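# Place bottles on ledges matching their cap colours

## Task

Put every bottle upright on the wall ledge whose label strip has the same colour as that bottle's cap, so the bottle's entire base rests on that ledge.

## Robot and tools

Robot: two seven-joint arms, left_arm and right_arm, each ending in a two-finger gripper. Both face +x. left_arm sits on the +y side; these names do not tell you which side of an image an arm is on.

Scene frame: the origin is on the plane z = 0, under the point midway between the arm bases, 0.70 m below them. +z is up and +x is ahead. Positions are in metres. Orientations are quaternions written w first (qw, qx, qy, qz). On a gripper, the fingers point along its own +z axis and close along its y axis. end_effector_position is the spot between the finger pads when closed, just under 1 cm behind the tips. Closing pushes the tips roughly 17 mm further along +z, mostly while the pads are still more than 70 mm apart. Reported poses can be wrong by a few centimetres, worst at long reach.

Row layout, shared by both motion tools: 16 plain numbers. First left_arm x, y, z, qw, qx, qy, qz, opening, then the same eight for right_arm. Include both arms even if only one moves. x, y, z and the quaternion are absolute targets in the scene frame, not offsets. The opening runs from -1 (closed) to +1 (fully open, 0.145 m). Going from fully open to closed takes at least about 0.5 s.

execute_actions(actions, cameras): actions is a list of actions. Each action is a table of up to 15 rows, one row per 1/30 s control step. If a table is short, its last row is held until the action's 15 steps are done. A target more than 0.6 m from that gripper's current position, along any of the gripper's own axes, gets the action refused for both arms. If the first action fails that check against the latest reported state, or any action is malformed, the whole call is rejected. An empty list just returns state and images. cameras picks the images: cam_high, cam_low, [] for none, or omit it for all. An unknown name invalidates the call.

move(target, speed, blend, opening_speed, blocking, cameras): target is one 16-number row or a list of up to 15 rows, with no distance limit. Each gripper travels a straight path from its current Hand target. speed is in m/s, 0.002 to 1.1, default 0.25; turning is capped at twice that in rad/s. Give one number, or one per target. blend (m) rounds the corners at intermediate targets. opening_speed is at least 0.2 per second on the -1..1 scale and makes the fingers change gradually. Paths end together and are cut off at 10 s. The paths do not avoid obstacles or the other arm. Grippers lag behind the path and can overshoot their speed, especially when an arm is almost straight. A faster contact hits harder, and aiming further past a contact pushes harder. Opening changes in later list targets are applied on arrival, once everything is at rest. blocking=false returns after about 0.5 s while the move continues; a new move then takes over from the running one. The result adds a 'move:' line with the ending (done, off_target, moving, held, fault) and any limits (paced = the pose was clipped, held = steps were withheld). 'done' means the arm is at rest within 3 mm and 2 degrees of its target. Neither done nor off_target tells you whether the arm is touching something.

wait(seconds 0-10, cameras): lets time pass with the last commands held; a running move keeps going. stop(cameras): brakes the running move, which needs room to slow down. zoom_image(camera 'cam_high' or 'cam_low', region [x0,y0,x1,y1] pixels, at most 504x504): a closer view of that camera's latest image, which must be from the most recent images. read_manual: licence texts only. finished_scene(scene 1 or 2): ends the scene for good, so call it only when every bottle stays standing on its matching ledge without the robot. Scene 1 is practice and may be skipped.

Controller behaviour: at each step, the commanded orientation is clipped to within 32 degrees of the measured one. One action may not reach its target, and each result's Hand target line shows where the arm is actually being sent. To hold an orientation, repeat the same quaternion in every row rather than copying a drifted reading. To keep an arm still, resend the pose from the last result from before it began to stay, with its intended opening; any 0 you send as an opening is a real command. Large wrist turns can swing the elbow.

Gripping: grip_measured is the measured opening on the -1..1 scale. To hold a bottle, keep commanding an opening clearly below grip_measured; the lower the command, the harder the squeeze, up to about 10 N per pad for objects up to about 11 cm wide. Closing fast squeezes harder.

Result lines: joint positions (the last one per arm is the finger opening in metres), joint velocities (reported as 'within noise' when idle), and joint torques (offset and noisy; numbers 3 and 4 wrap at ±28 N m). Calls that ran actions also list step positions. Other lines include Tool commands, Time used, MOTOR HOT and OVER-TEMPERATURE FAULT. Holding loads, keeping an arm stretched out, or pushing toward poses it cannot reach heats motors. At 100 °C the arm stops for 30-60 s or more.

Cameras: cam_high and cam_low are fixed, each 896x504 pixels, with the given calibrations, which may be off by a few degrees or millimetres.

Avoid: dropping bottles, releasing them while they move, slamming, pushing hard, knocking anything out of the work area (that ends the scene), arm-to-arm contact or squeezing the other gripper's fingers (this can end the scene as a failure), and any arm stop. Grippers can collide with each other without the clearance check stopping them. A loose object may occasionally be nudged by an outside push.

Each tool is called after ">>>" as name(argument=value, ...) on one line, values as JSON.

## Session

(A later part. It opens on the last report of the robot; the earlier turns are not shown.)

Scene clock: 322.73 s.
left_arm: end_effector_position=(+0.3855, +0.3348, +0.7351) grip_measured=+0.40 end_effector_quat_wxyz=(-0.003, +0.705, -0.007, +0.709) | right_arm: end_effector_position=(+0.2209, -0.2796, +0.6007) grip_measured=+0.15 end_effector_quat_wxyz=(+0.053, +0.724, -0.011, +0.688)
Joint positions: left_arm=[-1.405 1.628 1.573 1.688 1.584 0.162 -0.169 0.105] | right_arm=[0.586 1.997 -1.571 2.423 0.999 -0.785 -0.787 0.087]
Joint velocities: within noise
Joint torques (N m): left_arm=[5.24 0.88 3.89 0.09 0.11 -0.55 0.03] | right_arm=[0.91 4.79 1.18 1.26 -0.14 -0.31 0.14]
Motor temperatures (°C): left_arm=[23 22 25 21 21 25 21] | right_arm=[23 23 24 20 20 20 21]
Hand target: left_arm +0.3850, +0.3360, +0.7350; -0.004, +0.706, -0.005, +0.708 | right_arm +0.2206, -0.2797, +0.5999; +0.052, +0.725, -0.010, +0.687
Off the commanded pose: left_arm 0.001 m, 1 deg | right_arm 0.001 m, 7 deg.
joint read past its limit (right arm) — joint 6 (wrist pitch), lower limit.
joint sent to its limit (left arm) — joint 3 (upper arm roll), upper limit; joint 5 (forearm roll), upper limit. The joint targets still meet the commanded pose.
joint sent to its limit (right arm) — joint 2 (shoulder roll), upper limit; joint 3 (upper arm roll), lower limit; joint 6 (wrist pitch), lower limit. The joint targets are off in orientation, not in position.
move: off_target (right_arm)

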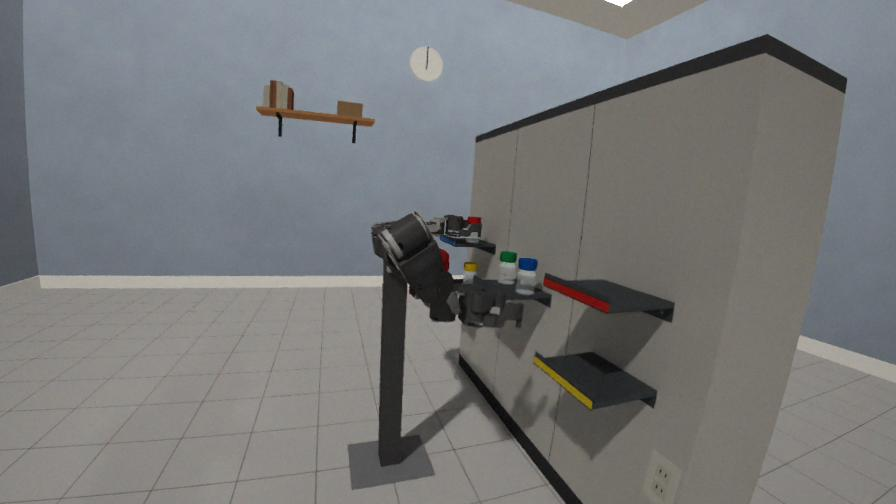

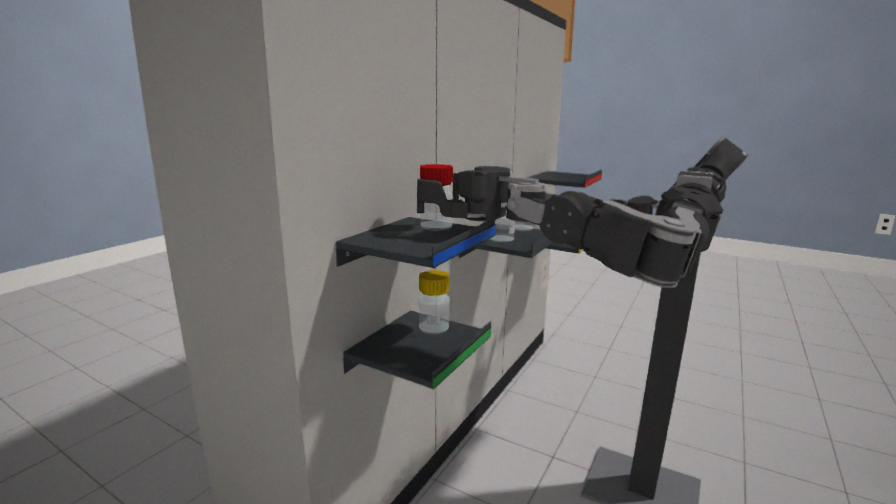

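>>> move(target=[[0.27,0.336,0.74,0,0.7071,0,0.7071,0.2,0.25,-0.35,0.70,0,0.7071,0,0.7071,0.15],[0.26,0.03,0.67,0,0.7071,0,0.7071,0.2,0.25,-0.35,0.70,0,0.7071,0,0.7071,0.15],[0.30,0.03,0.65,0,0.7071,0,0.7071,0.2,0.25,-0.35,0.70,0,0.7071,0,0.7071,0.15]], speed=0.25)

>>> zoom_image(camera="cam_high", region=[420, 200, 580, 310])

>>> zoom_image(camera="cam_low", region=[350, 150, 610, 380])

Scene clock: 354.83 s.
left_arm: end_effector_position=(+0.2943, +0.0400, +0.6526) grip_measured=+0.20 end_effector_quat_wxyz=(+0.287, +0.688, -0.306, +0.593) | right_arm: end_effector_position=(+0.2505, -0.3505, +0.7008) grip_measured=+0.15 end_effector_quat_wxyz=(+0.117, +0.556, -0.097, +0.817)
Joint positions: left_arm=[-1.407 2.01 1.255 2.232 1.584 -0.053 -0.219 0.09] | right_arm=[1.087 1.998 -1.57 2.234 1.202 -0.784 -0.721 0.087]
Joint velocities: within noise
Joint torques (N m): left_arm=[5.31 0.8 3.07 0.24 0.09 -0.54 0.23] | right_arm=[1.17 2.78 2.29 0.72 -0.09 -0.32 0.18]
Motor temperatures (°C): left_arm=[24 21 27 21 21 25 21] | right_arm=[22 24 23 20 20 20 21]
Hand target: left_arm +0.2939, +0.0395, +0.6518; +0.289, +0.688, -0.307, +0.590 | right_arm +0.2508, -0.3498, +0.6996; +0.115, +0.558, -0.096, +0.816
Off the commanded pose: left_arm 0.012 m, 50 deg; orientation clipped | right_arm 0.001 m, 28 deg.
joint read past its limit (right arm) — joint 2 (shoulder roll), upper limit.
joint sent to its limit (left arm) — joint 1 (shoulder pitch), lower limit; joint 2 (shoulder roll), upper limit; joint 5 (forearm roll), upper limit. The joint targets are off in position and orientation.
joint sent to its limit (right arm) — joint 2 (shoulder roll), upper limit; joint 3 (upper arm roll), lower limit; joint 6 (wrist pitch), lower limit. The joint targets are off in orientation, not in position.
move: off_target (left_arm, right_arm); limits=paced

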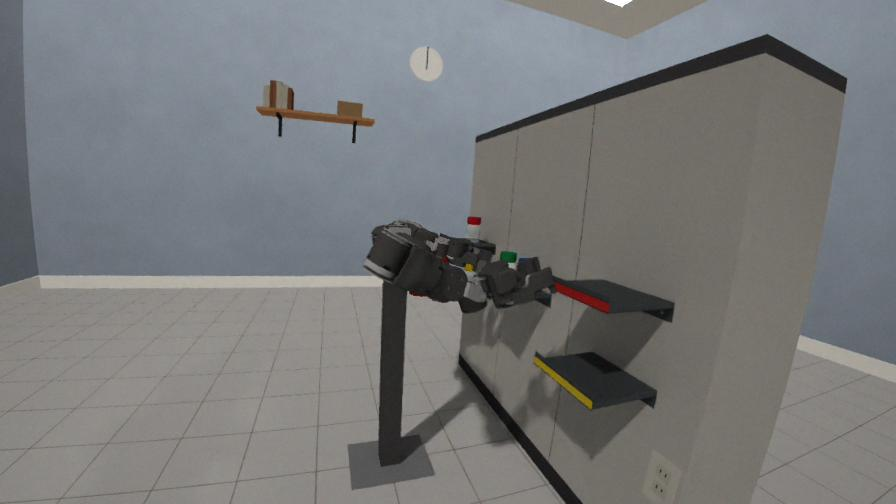

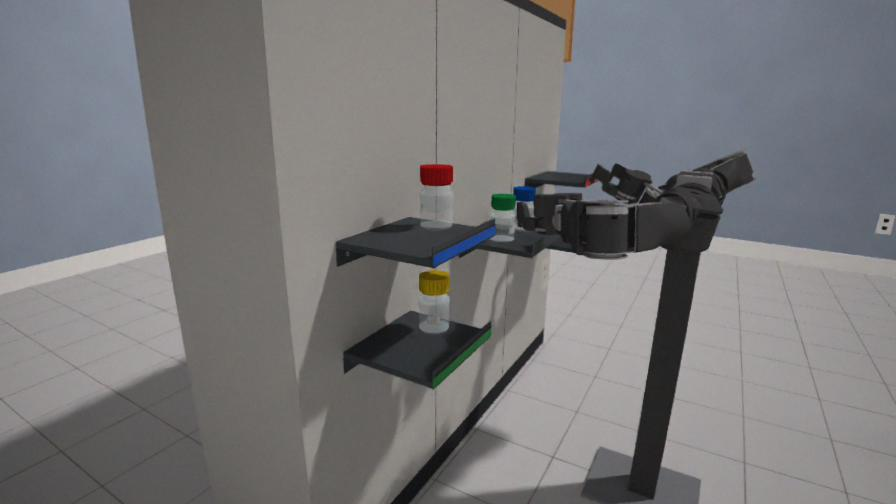

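Scaled by 3.150 from the camera's 896x504 image, which has a finer 1280x720 frame.

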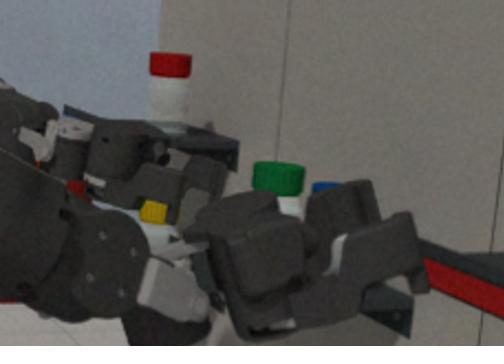

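Scaled by 1.938 from the camera's 896x504 image, which has a finer 1280x720 frame.

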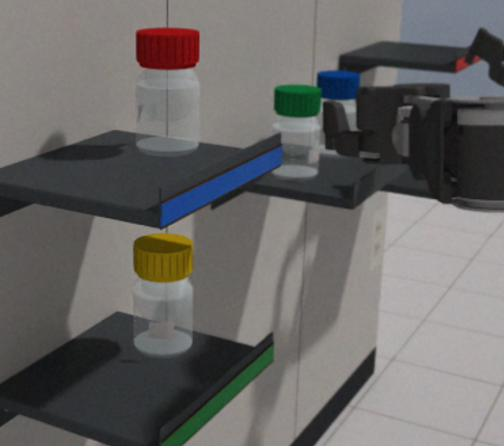

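>>> move(target=[[0.25,0.15,0.62,0,0.7071,0,0.7071,0.2,0.25,-0.33,0.60,0,0.7071,0,0.7071,0.2],[0.25,0.25,0.40,0,0.924,0,0.383,0.2,0.25,-0.3,0.40,0,0.924,0,0.383,0.2],[0.13,0.27,0.19,0,1,0,0,0.2,0.13,-0.27,0.19,0,1,0,0,0.2]], speed=0.25)

Scene clock: 399.80 s.
left_arm: end_effector_position=(+0.1059, +0.2974, +0.3387) grip_measured=+0.20 end_effector_quat_wxyz=(+0.062, +0.990, -0.098, +0.082) | right_arm: end_effector_position=(+0.1305, -0.2693, +0.1898) grip_measured=+0.20 end_effector_quat_wxyz=(+0.001, +1.000, -0.001, +0.002)
Joint positions: left_arm=[-1.407 1.753 0.087 1.792 1.585 0.071 -0.082 0.09] | right_arm=[0.303 0.776 -1.443 0.96 1.558 0.398 -0.197 0.09]
Joint velocities: within noise
Joint torques (N m): left_arm=[2.02 0.86 0.84 1.58 0.13 -0.07 0.04] | right_arm=[2.7 5.31 0.69 0.87 0.03 0.17 0.21]
Motor temperatures (°C): left_arm=[24 21 26 21 21 25 21] | right_arm=[21 23 23 20 20 20 21]
Hand target: left_arm +0.1049, +0.2978, +0.3385; +0.061, +0.990, -0.096, +0.080 | right_arm +0.1299, -0.2700, +0.1900; +0.000, +1.000, +0.000, +0.000
Off the commanded pose: left_arm 0.153 m, 16 deg | right_arm 0.001 m, 0 deg.
joint sent to its limit (left arm) — joint 1 (shoulder pitch), lower limit; joint 5 (forearm roll), upper limit. The joint targets are off in position and orientation.
move: off_target (left_arm)

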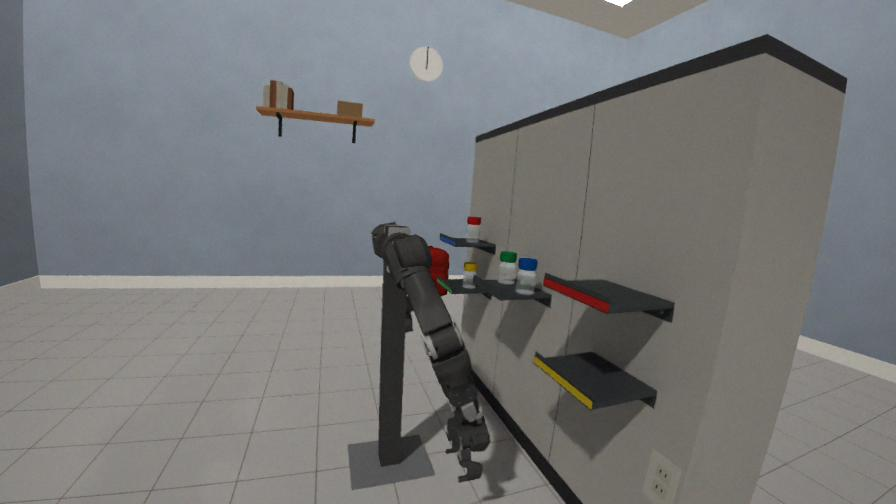

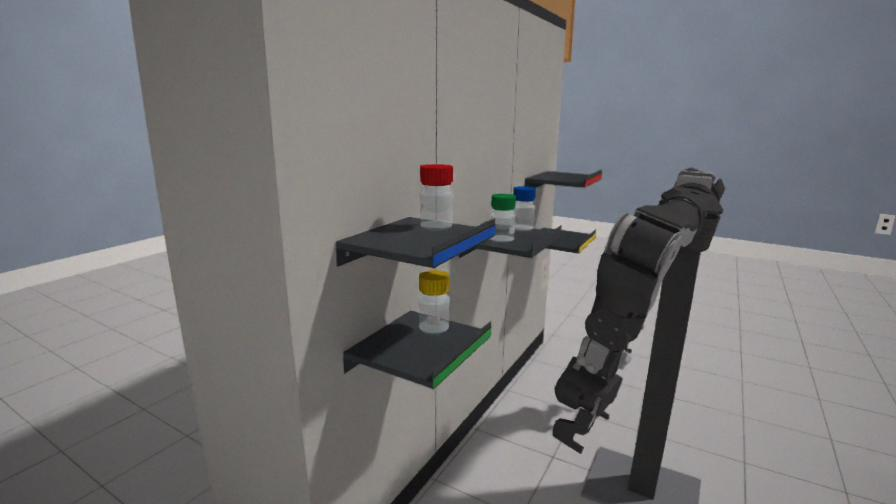

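>>> move(target=[[0.06,0.6,0.56,-0.455,0.5417,0.4547,0.5417,0.2,0.13,-0.27,0.19,0,1,0,0,0.2],[0.06,0.5,0.32,-0.246,0.708,0.594,0.293,0.2,0.13,-0.27,0.19,0,1,0,0,0.2]], speed=0.25, cameras=["cam_low"])

Scene clock: 427.10 s.
left_arm: end_effector_position=(+0.0601, +0.5006, +0.3211) grip_measured=+0.20 end_effector_quat_wxyz=(-0.248, +0.706, +0.594, +0.294) | right_arm: end_effector_position=(+0.1305, -0.2693, +0.1898) grip_measured=+0.20 end_effector_quat_wxyz=(+0.001, +1.000, -0.001, +0.002)
Joint positions: left_arm=[-0.687 0.723 0.291 1.257 1.584 -0.074 -0.637 0.09] | right_arm=[0.303 0.776 -1.443 0.96 1.558 0.398 -0.197 0.09]
Joint velocities: within noise
Joint torques (N m): left_arm=[-0.54 5.47 1.72 1.68 -0.07 -0.33 0.28] | right_arm=[2.81 5.21 0.69 0.87 0.05 0.15 0.24]
Motor temperatures (°C): left_arm=[23 22 25 21 21 24 21] | right_arm=[22 24 23 20 20 20 21]
Hand target: left_arm +0.0599, +0.5000, +0.3200; -0.246, +0.708, +0.594, +0.293 | right_arm +0.1299, -0.2700, +0.1900; +0.000, +1.000, +0.000, +0.000
Off the commanded pose: left_arm 0.001 m, 0 deg | right_arm 0.001 m, 0 deg.
move: done; limits=paced
Images, in order (width x height): cam_low 896x504.

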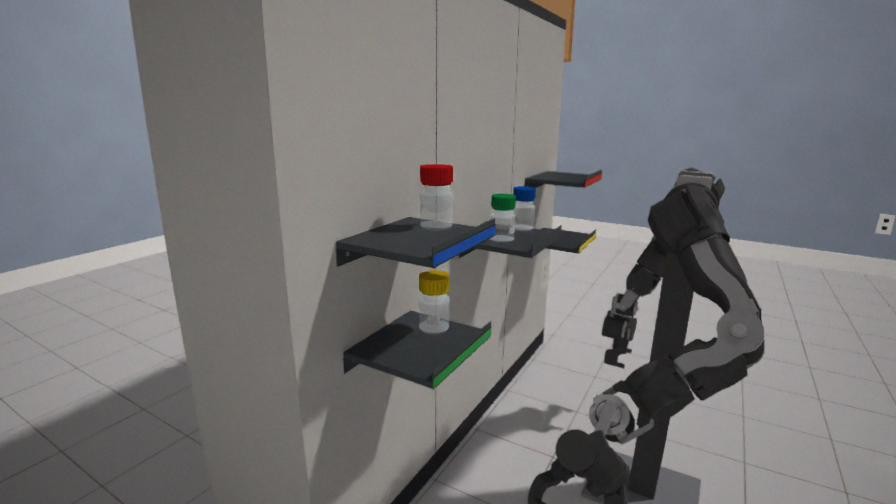

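>>> move(target=[[0.16,0.27,0.17,0,1,0,0,0.2,0.16,-0.27,0.17,0,1,0,0,0.2],[0.25,0.2,0.30,0,0.924,0,0.383,0.2,0.25,-0.2,0.30,0,0.924,0,0.383,0.2]], speed=0.25, cameras=["cam_low"])

Scene clock: 440.53 s.
left_arm: end_effector_position=(+0.2505, +0.2000, +0.3000) grip_measured=+0.20 end_effector_quat_wxyz=(+0.001, +0.924, -0.001, +0.382) | right_arm: end_effector_position=(+0.2480, -0.1997, +0.2985) grip_measured=+0.20 end_effector_quat_wxyz=(-0.001, +0.925, +0.002, +0.379)
Joint positions: left_arm=[-0.071 0.746 -0.764 1.52 0.972 0.091 -0.491 0.09] | right_arm=[0.281 0.888 -1.333 1.521 1.268 -0.166 -0.617 0.09]
Joint velocities: within noise
Joint torques (N m): left_arm=[2.73 2.97 1.36 4.16 -0.11 -0.52 -0.02] | right_arm=[3.26 3.31 2.56 2.45 -0.21 -0.37 -0.12]
Motor temperatures (°C): left_arm=[23 22 25 21 21 24 21] | right_arm=[22 24 23 20 20 20 21]
Hand target: left_arm +0.2500, +0.2000, +0.3000; +0.000, +0.924, +0.000, +0.383 | right_arm +0.2499, -0.2000, +0.3000; +0.000, +0.924, +0.000, +0.383
Off the commanded pose: left_arm 0.000 m, 0 deg | right_arm 0.002 m, 1 deg.
move: done
Images, in order (width x height): cam_low 896x504.

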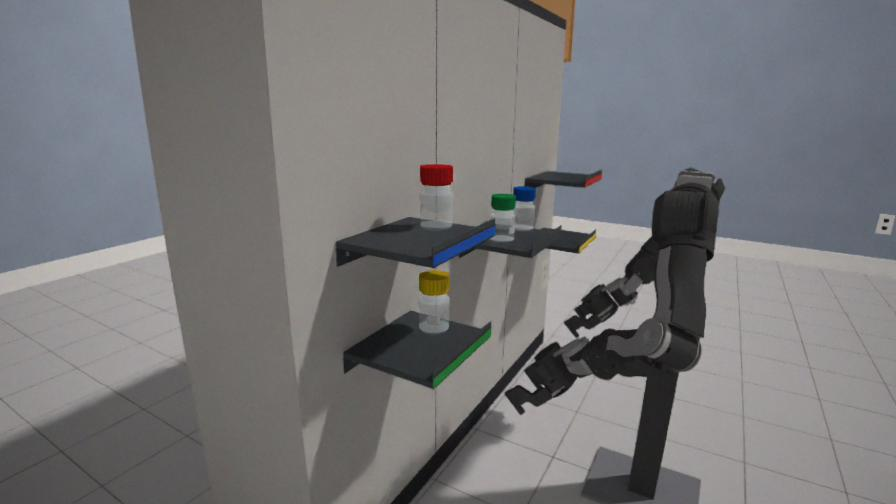

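>>> move(target=[[0.24,0.12,0.5,0.1057,0.781,-0.1377,0.6,0.2,0.25,-0.2,0.3,0,0.924,0,0.383,0.2],[0.25,0.08,0.68,0.1057,0.781,-0.1377,0.6,0.2,0.25,-0.2,0.3,0,0.924,0,0.383,0.2],[0.30,0.06,0.665,0.1057,0.781,-0.1377,0.6,0.2,0.25,-0.2,0.3,0,0.924,0,0.383,0.2]], speed=0.25)

>>> zoom_image(camera="cam_high", region=[420, 200, 580, 310])

>>> zoom_image(camera="cam_low", region=[400, 150, 610, 280])

Scene clock: 459.93 s.
left_arm: end_effector_position=(+0.2998, +0.0596, +0.6663) grip_measured=+0.20 end_effector_quat_wxyz=(+0.111, +0.767, -0.137, +0.617) | right_arm: end_effector_position=(+0.2481, -0.1997, +0.2986) grip_measured=+0.20 end_effector_quat_wxyz=(-0.001, +0.925, +0.002, +0.379)
Joint positions: left_arm=[0.746 0.607 -0.659 2.413 1.584 0.78 -1.228 0.09] | right_arm=[0.281 0.888 -1.333 1.521 1.268 -0.166 -0.617 0.09]
Joint velocities: within noise
Joint torques (N m): left_arm=[5.6 0.86 1.29 1.21 -0.17 -0.18 -0.05] | right_arm=[3.15 3.47 2.58 2.41 -0.23 -0.39 -0.15]
Motor temperatures (°C): left_arm=[23 22 25 22 21 24 21] | right_arm=[22 24 23 20 20 20 21]
Hand target: left_arm +0.3001, +0.0600, +0.6648; +0.108, +0.769, -0.137, +0.615 | right_arm +0.2500, -0.2000, +0.3000; +0.000, +0.924, +0.000, +0.383
Off the commanded pose: left_arm 0.001 m, 3 deg | right_arm 0.002 m, 1 deg.
joint sent to its limit (left arm) — joint 5 (forearm roll), upper limit; joint 6 (wrist pitch), upper limit. The joint targets still meet the commanded pose.
move: off_target (left_arm); limits=paced

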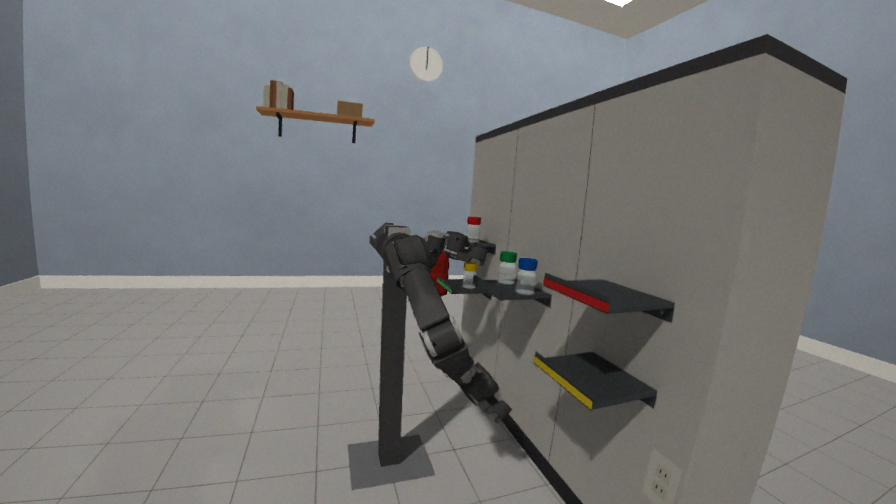

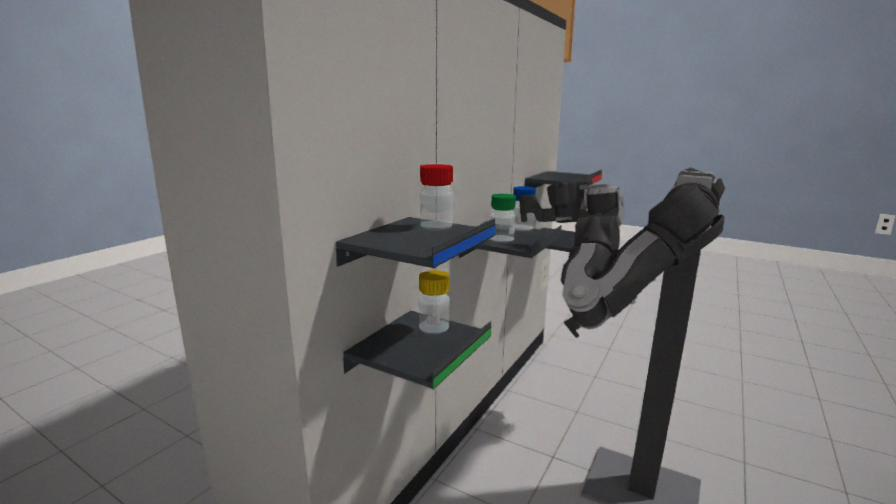

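Scaled by 3.150 from the camera's 896x504 image, which has a finer 1280x720 frame.

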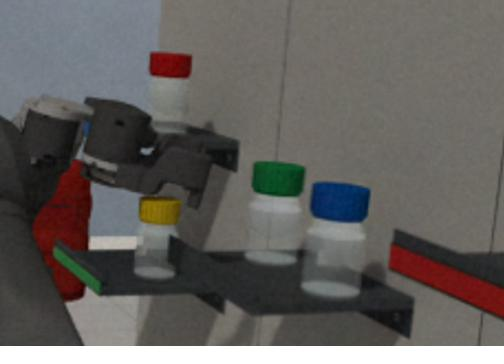

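Scaled by 2.400 from the camera's 896x504 image, which has a finer 1280x720 frame.

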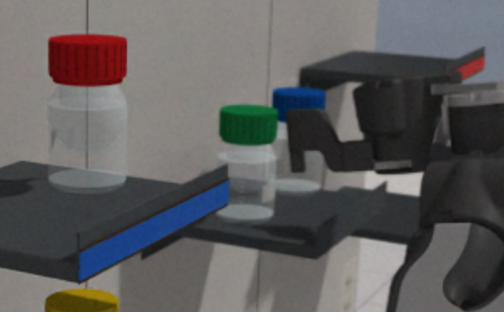

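>>> move(target=[[0.388,0.03,0.643,0.1116,0.754,-0.133,0.633,0.2,0.25,-0.2,0.3,0,0.924,0,0.383,0.2],[0.388,0.03,0.643,0.1116,0.754,-0.133,0.633,-0.6,0.25,-0.2,0.3,0,0.924,0,0.383,0.2]], speed=0.15, opening_speed=1.2)

>>> zoom_image(camera="cam_high", region=[420, 200, 580, 310])

>>> zoom_image(camera="cam_low", region=[400, 150, 610, 280])

Scene clock: 472.40 s.
left_arm: end_effector_position=(+0.3886, +0.0318, +0.6431) grip_measured=-0.24 end_effector_quat_wxyz=(+0.108, +0.754, -0.131, +0.634) | right_arm: end_effector_position=(+0.2481, -0.1997, +0.2986) grip_measured=+0.20 end_effector_quat_wxyz=(-0.001, +0.925, +0.002, +0.379)
Joint positions: left_arm=[0.873 0.482 -0.852 1.931 1.2 0.606 -0.827 0.058] | right_arm=[0.281 0.888 -1.333 1.521 1.268 -0.166 -0.617 0.09]
Joint velocities: within noise
Joint torques (N m): left_arm=[8.22 -0.12 2.32 2.71 -0.12 -0.52 0.25] | right_arm=[3.18 3.39 2.54 2.5 -0.23 -0.36 -0.12]
Motor temperatures (°C): left_arm=[24 22 25 22 21 24 21] | right_arm=[22 24 23 20 20 20 21]
Hand target: left_arm +0.3879, +0.0299, +0.6429; +0.112, +0.754, -0.133, +0.633 | right_arm +0.2500, -0.2000, +0.3000; +0.000, +0.924, +0.000, +0.383
Off the commanded pose: left_arm 0.002 m, 1 deg | right_arm 0.002 m, 1 deg.
move: done

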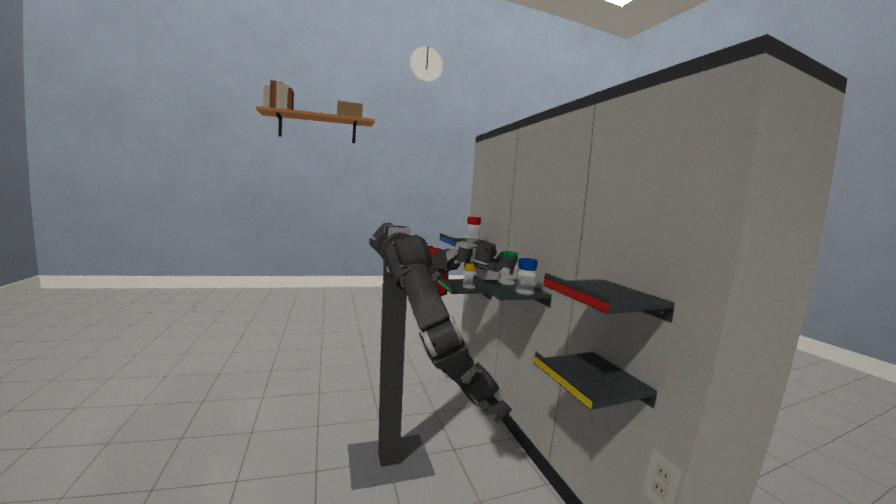

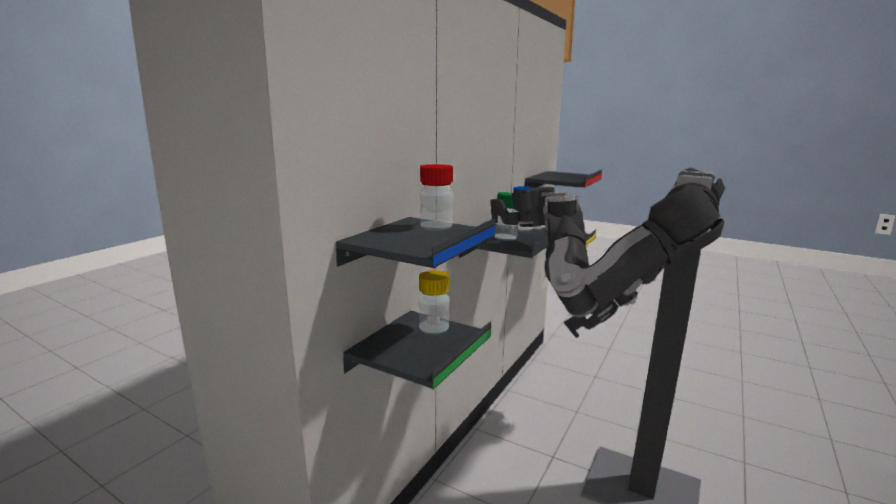

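Scaled by 3.150 from the camera's 896x504 image, which has a finer 1280x720 frame.

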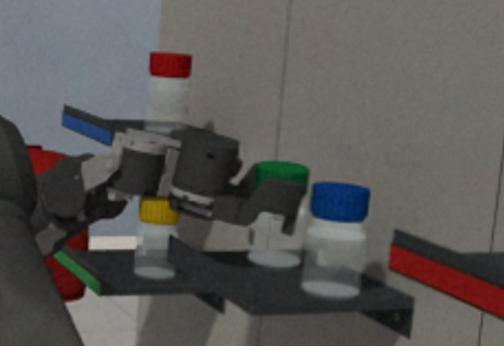

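Scaled by 2.400 from the camera's 896x504 image, which has a finer 1280x720 frame.

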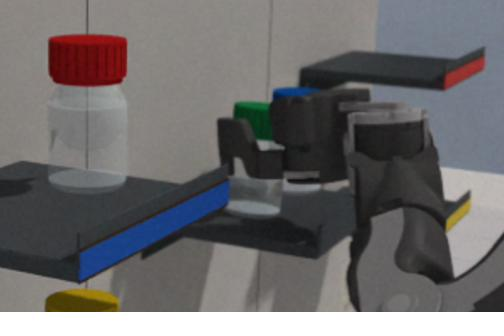

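>>> move(target=[[0.388,0.03,0.675,0.1116,0.754,-0.133,0.633,-0.6,0.25,-0.2,0.3,0,0.924,0,0.383,0.2],[0.27,0.08,0.675,0.1116,0.754,-0.133,0.633,-0.6,0.25,-0.2,0.3,0,0.924,0,0.383,0.2],[0.245,0.2,0.60,0,0.766,0,0.643,-0.6,0.25,-0.2,0.3,0,0.924,0,0.383,0.2],[0.24,0.37,0.57,-0.0839,0.7594,0.1,0.6375,-0.6,0.25,-0.2,0.3,0,0.924,0,0.383,0.2]], speed=0.25)

>>> zoom_image(camera="cam_high", region=[420, 200, 580, 310])

>>> zoom_image(camera="cam_low", region=[320, 150, 640, 400])

Scene clock: 506.03 s.
left_arm: end_effector_position=(+0.2389, +0.3709, +0.5665) grip_measured=-0.24 end_effector_quat_wxyz=(-0.085, +0.764, +0.103, +0.631) | right_arm: end_effector_position=(+0.2481, -0.1997, +0.2986) grip_measured=+0.20 end_effector_quat_wxyz=(-0.001, +0.925, +0.002, +0.379)
Joint positions: left_arm=[-0.686 0.556 0.816 2.093 0.859 0.4 0.015 0.057] | right_arm=[0.281 0.888 -1.333 1.521 1.267 -0.166 -0.617 0.09]
Joint velocities: within noise
Joint torques (N m): left_arm=[1.17 4.44 2.45 4.12 0.12 -0.95 0.24] | right_arm=[3.26 3.39 2.48 2.44 -0.22 -0.37 -0.15]
Motor temperatures (°C): left_arm=[26 21 25 22 21 25 21] | right_arm=[22 24 23 20 20 20 21]
Hand target: left_arm +0.2400, +0.3700, +0.5700; -0.084, +0.759, +0.100, +0.637 | right_arm +0.2500, -0.1999, +0.3000; +0.000, +0.924, +0.000, +0.383
Off the commanded pose: left_arm 0.004 m, 1 deg | right_arm 0.002 m, 1 deg.
move: off_target (left_arm)

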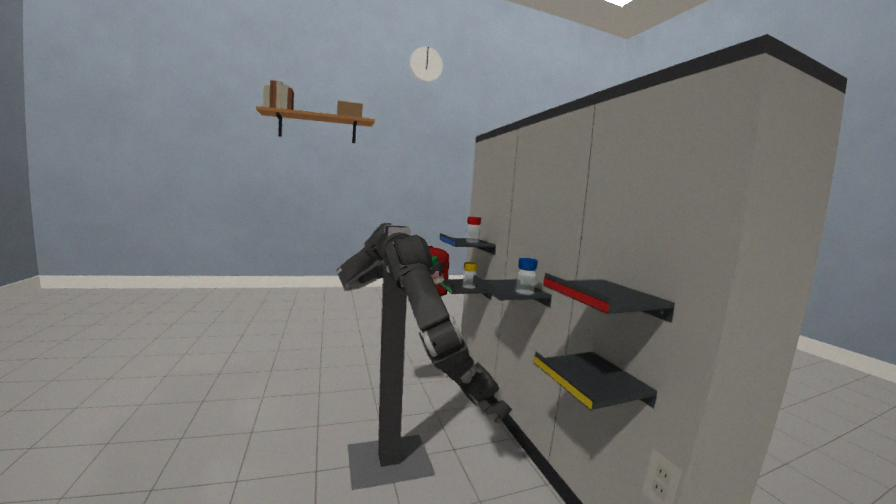

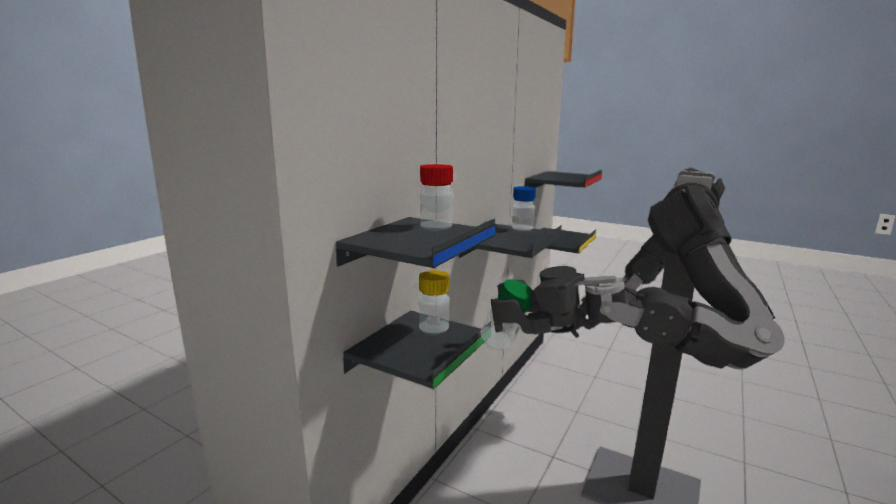

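Scaled by 3.150 from the camera's 896x504 image, which has a finer 1280x720 frame.

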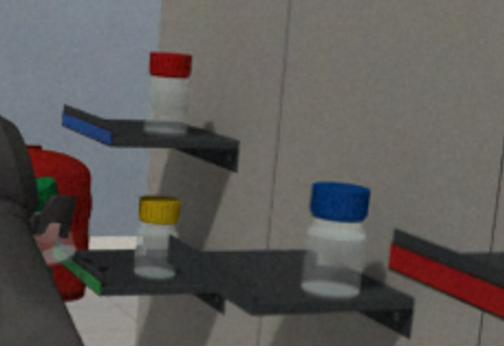

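Scaled by 1.575 from the camera's 896x504 image, which has a finer 1280x720 frame.

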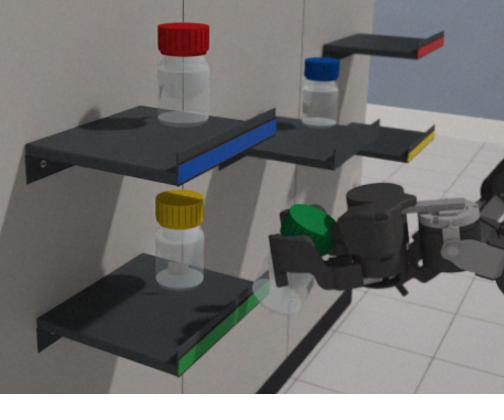

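>>> move(target=[0.24,0.37,0.56,-0.0603,0.8794,0.1158,0.4577,-0.6,0.25,-0.2,0.3,0,0.924,0,0.383,0.2], speed=0.2)

>>> zoom_image(camera="cam_low", region=[320, 150, 640, 400])

Scene clock: 525.60 s.
left_arm: end_effector_position=(+0.2401, +0.3681, +0.5590) grip_measured=-0.24 end_effector_quat_wxyz=(-0.057, +0.880, +0.114, +0.458) | right_arm: end_effector_position=(+0.2481, -0.1997, +0.2986) grip_measured=+0.20 end_effector_quat_wxyz=(-0.001, +0.925, +0.002, +0.379)
Joint positions: left_arm=[-0.868 0.929 0.97 2.097 1.413 0.781 -0.324 0.057] | right_arm=[0.281 0.888 -1.333 1.521 1.267 -0.166 -0.617 0.09]
Joint velocities: within noise
Joint torques (N m): left_arm=[1.12 4.63 3.49 1.72 0.05 -0.5 -0.01] | right_arm=[3.18 3.49 2.5 2.52 -0.22 -0.36 -0.13]
Motor temperatures (°C): left_arm=[23 22 25 22 21 25 21] | right_arm=[22 24 23 20 20 20 21]
Hand target: left_arm +0.2400, +0.3699, +0.5601; -0.060, +0.879, +0.116, +0.458 | right_arm +0.2500, -0.1999, +0.3000; +0.000, +0.924, +0.000, +0.383
Off the commanded pose: left_arm 0.002 m, 0 deg | right_arm 0.002 m, 1 deg.
joint sent to its limit (left arm) — joint 6 (wrist pitch), upper limit. The joint targets still meet the commanded pose.
move: done

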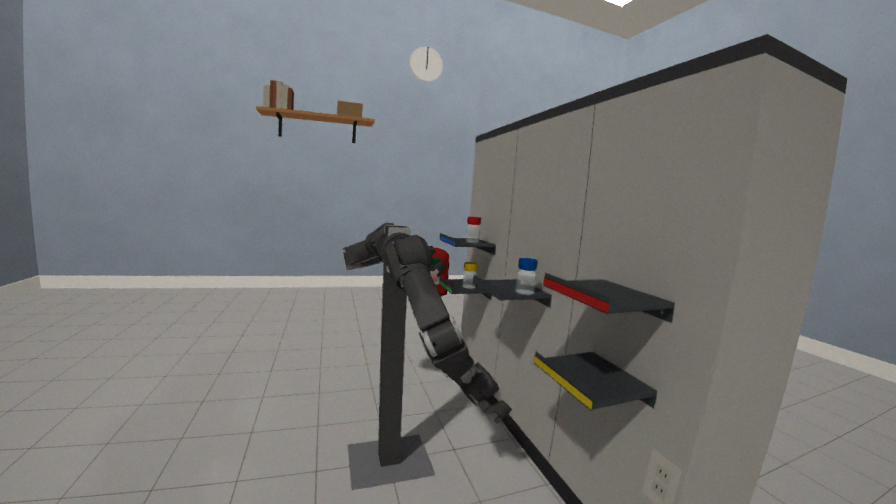

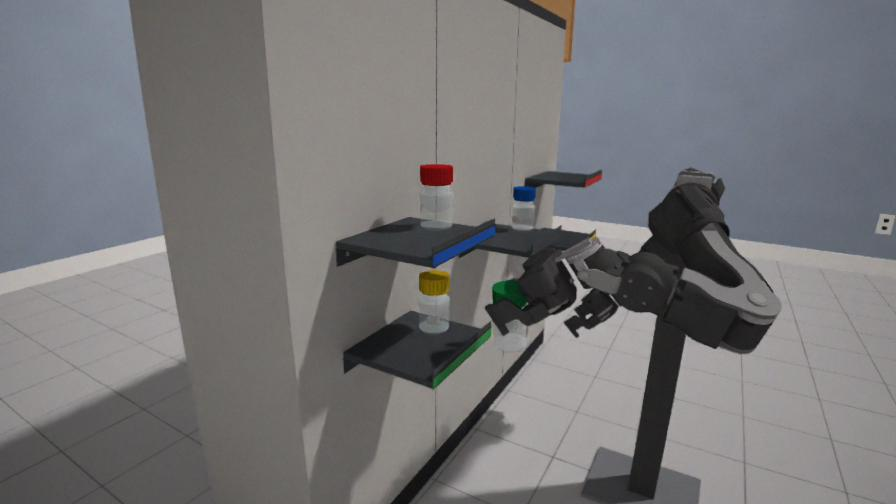

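Scaled by 1.575 from the camera's 896x504 image, which has a finer 1280x720 frame.

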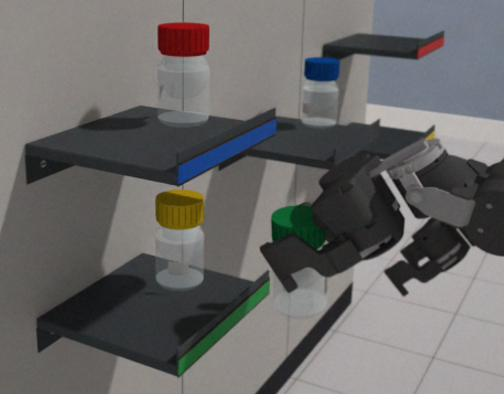

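>>> move(target=[[0.24,0.22,0.62,0,0.887,0,0.4617,-0.6,0.25,-0.2,0.3,0,0.924,0,0.383,0.2],[0.26,0.09,0.70,0.0802,0.8737,-0.154,0.4548,-0.6,0.25,-0.2,0.3,0,0.924,0,0.383,0.2],[0.38,0.03,0.70,0.0802,0.8737,-0.154,0.4548,-0.6,0.25,-0.2,0.3,0,0.924,0,0.383,0.2]], speed=0.2)

>>> zoom_image(camera="cam_low", region=[420, 130, 640, 280])

>>> zoom_image(camera="cam_high", region=[420, 200, 580, 310])

Scene clock: 544.70 s.
left_arm: end_effector_position=(+0.3809, +0.0305, +0.6997) grip_measured=-0.24 end_effector_quat_wxyz=(+0.108, +0.772, -0.152, +0.608) | right_arm: end_effector_position=(+0.2481, -0.1997, +0.2986) grip_measured=+0.20 end_effector_quat_wxyz=(-0.001, +0.925, +0.002, +0.379)
Joint positions: left_arm=[1.125 0.472 -0.811 1.943 1.584 0.782 -1.025 0.057] | right_arm=[0.281 0.888 -1.333 1.521 1.267 -0.166 -0.617 0.09]
Joint velocities: within noise
Joint torques (N m): left_arm=[8.53 -0.17 2.54 2.04 -0.15 -0.35 -0.06] | right_arm=[3.31 3.44 2.54 2.54 -0.21 -0.37 -0.14]
Motor temperatures (°C): left_arm=[23 22 26 22 21 25 21] | right_arm=[22 24 23 20 20 20 21]
Hand target: left_arm +0.3802, +0.0300, +0.6997; +0.108, +0.772, -0.153, +0.608 | right_arm +0.2500, -0.1999, +0.3000; +0.000, +0.924, +0.000, +0.383
Off the commanded pose: left_arm 0.001 m, 21 deg | right_arm 0.002 m, 1 deg.
joint sent to its limit (left arm) — joint 5 (forearm roll), upper limit; joint 6 (wrist pitch), upper limit. The joint targets are off in orientation, not in position.
move: off_target (left_arm); limits=paced

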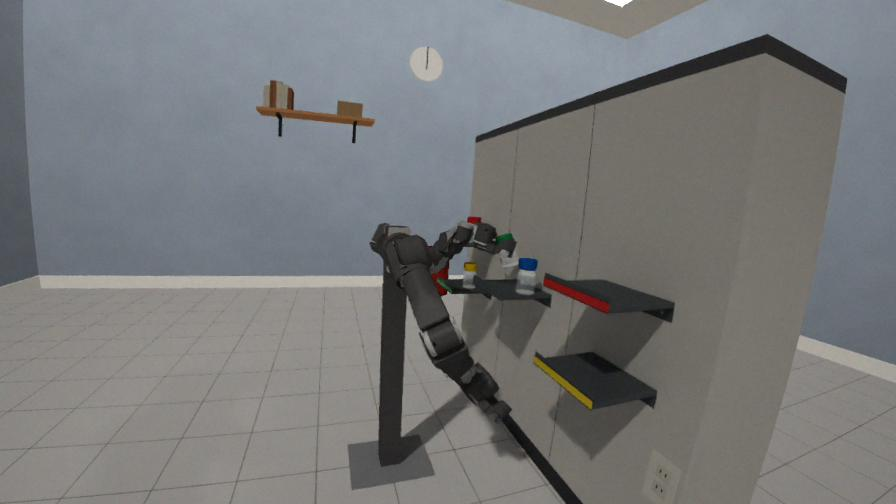

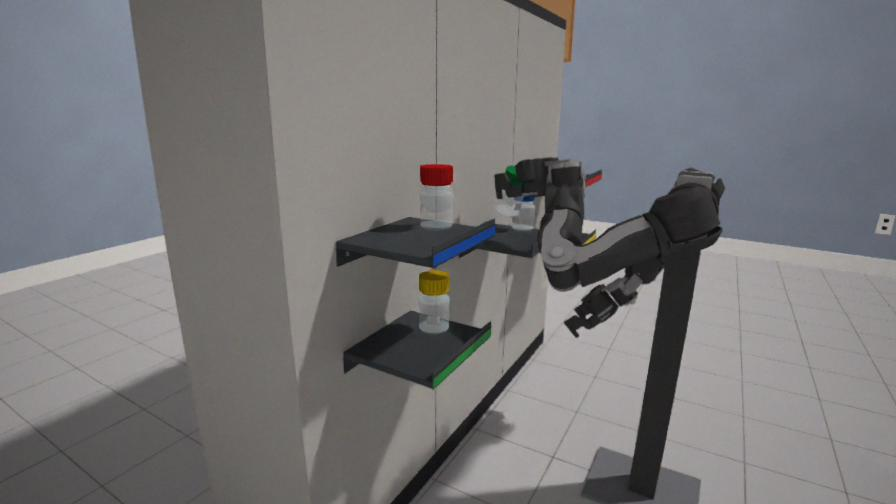

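Scaled by 2.291 from the camera's 896x504 image, which has a finer 1280x720 frame.

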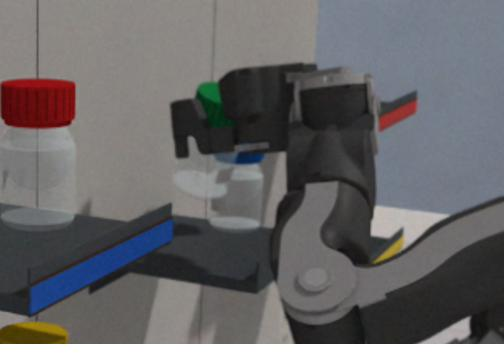

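Scaled by 3.150 from the camera's 896x504 image, which has a finer 1280x720 frame.

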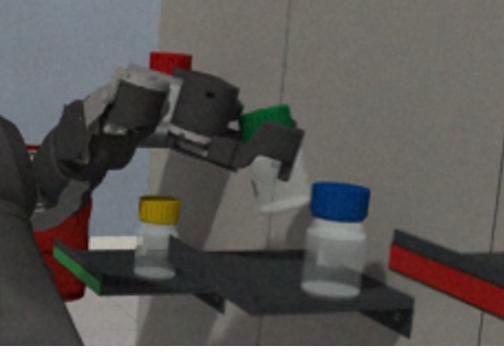

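>>> move(target=[[0.36,0.03,0.66,0.108,0.772,-0.153,0.608,-0.6,0.25,-0.2,0.3,0,0.924,0,0.383,0.2],[0.36,0.03,0.646,0.108,0.772,-0.153,0.608,-0.6,0.25,-0.2,0.3,0,0.924,0,0.383,0.2]], speed=[0.1, 0.03])

>>> zoom_image(camera="cam_low", region=[420, 130, 640, 280])

>>> zoom_image(camera="cam_high", region=[420, 200, 580, 310])

Scene clock: 562.33 s.
left_arm: end_effector_position=(+0.3600, +0.0304, +0.6454) grip_measured=-0.24 end_effector_quat_wxyz=(+0.106, +0.773, -0.154, +0.606) | right_arm: end_effector_position=(+0.2481, -0.1997, +0.2986) grip_measured=+0.20 end_effector_quat_wxyz=(-0.001, +0.925, +0.002, +0.379)
Joint positions: left_arm=[0.913 0.536 -0.879 2.068 1.396 0.672 -0.982 0.057] | right_arm=[0.281 0.888 -1.333 1.521 1.267 -0.166 -0.617 0.09]
Joint velocities: within noise
Joint torques (N m): left_arm=[7.35 0.41 2.39 2.25 -0.43 -0.63 0.22] | right_arm=[3.2 3.42 2.62 2.43 -0.25 -0.35 -0.12]
Motor temperatures (°C): left_arm=[26 22 26 21 21 25 21] | right_arm=[22 24 23 20 20 20 21]
Hand target: left_arm +0.3600, +0.0301, +0.6460; +0.108, +0.772, -0.153, +0.608 | right_arm +0.2500, -0.1999, +0.3000; +0.000, +0.924, +0.000, +0.383
Off the commanded pose: left_arm 0.001 m, 0 deg | right_arm 0.002 m, 1 deg.
move: done

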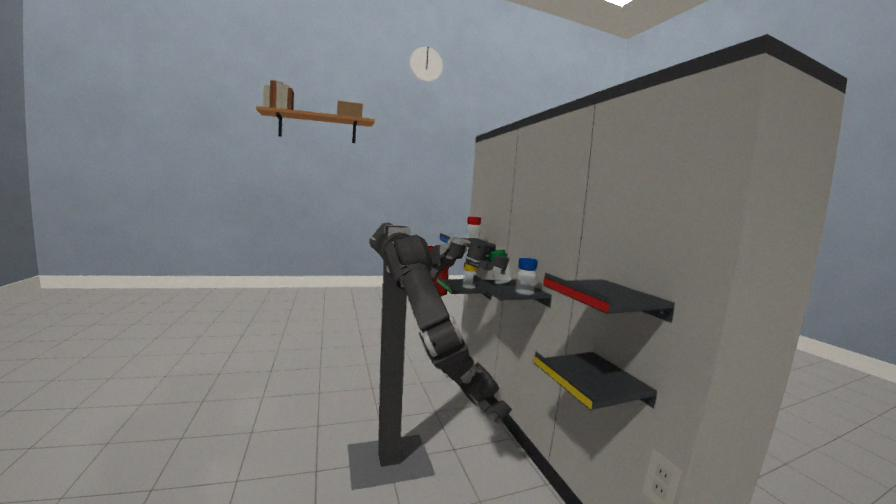

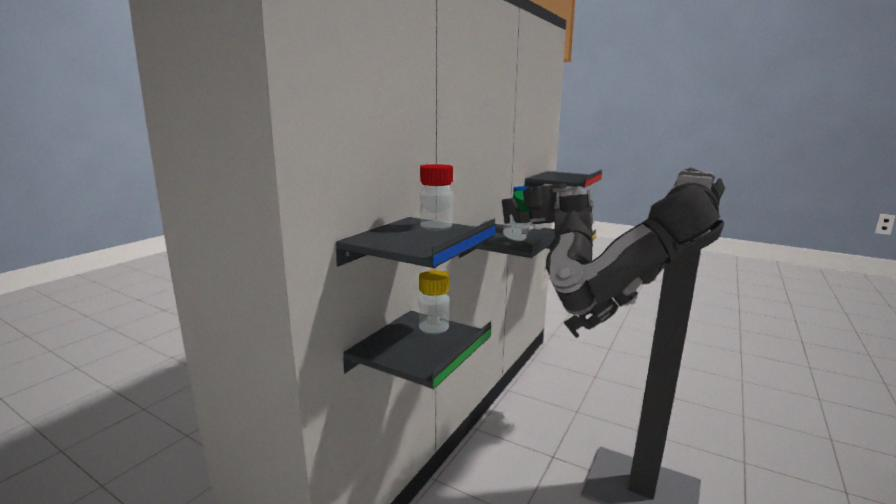

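Scaled by 2.291 from the camera's 896x504 image, which has a finer 1280x720 frame.

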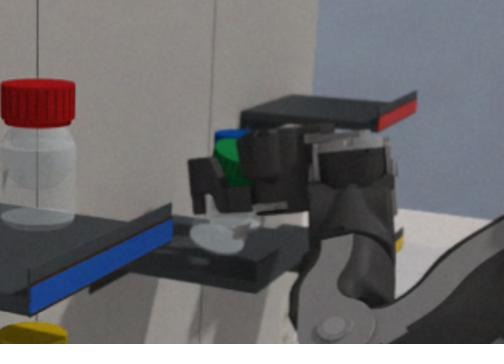

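Scaled by 3.150 from the camera's 896x504 image, which has a finer 1280x720 frame.

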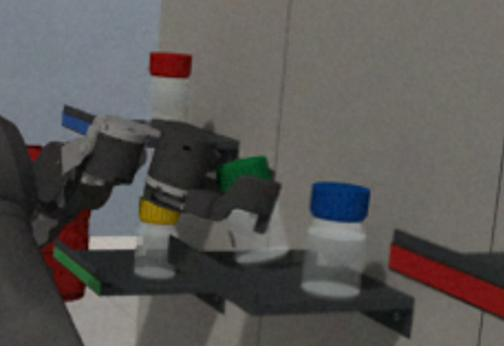

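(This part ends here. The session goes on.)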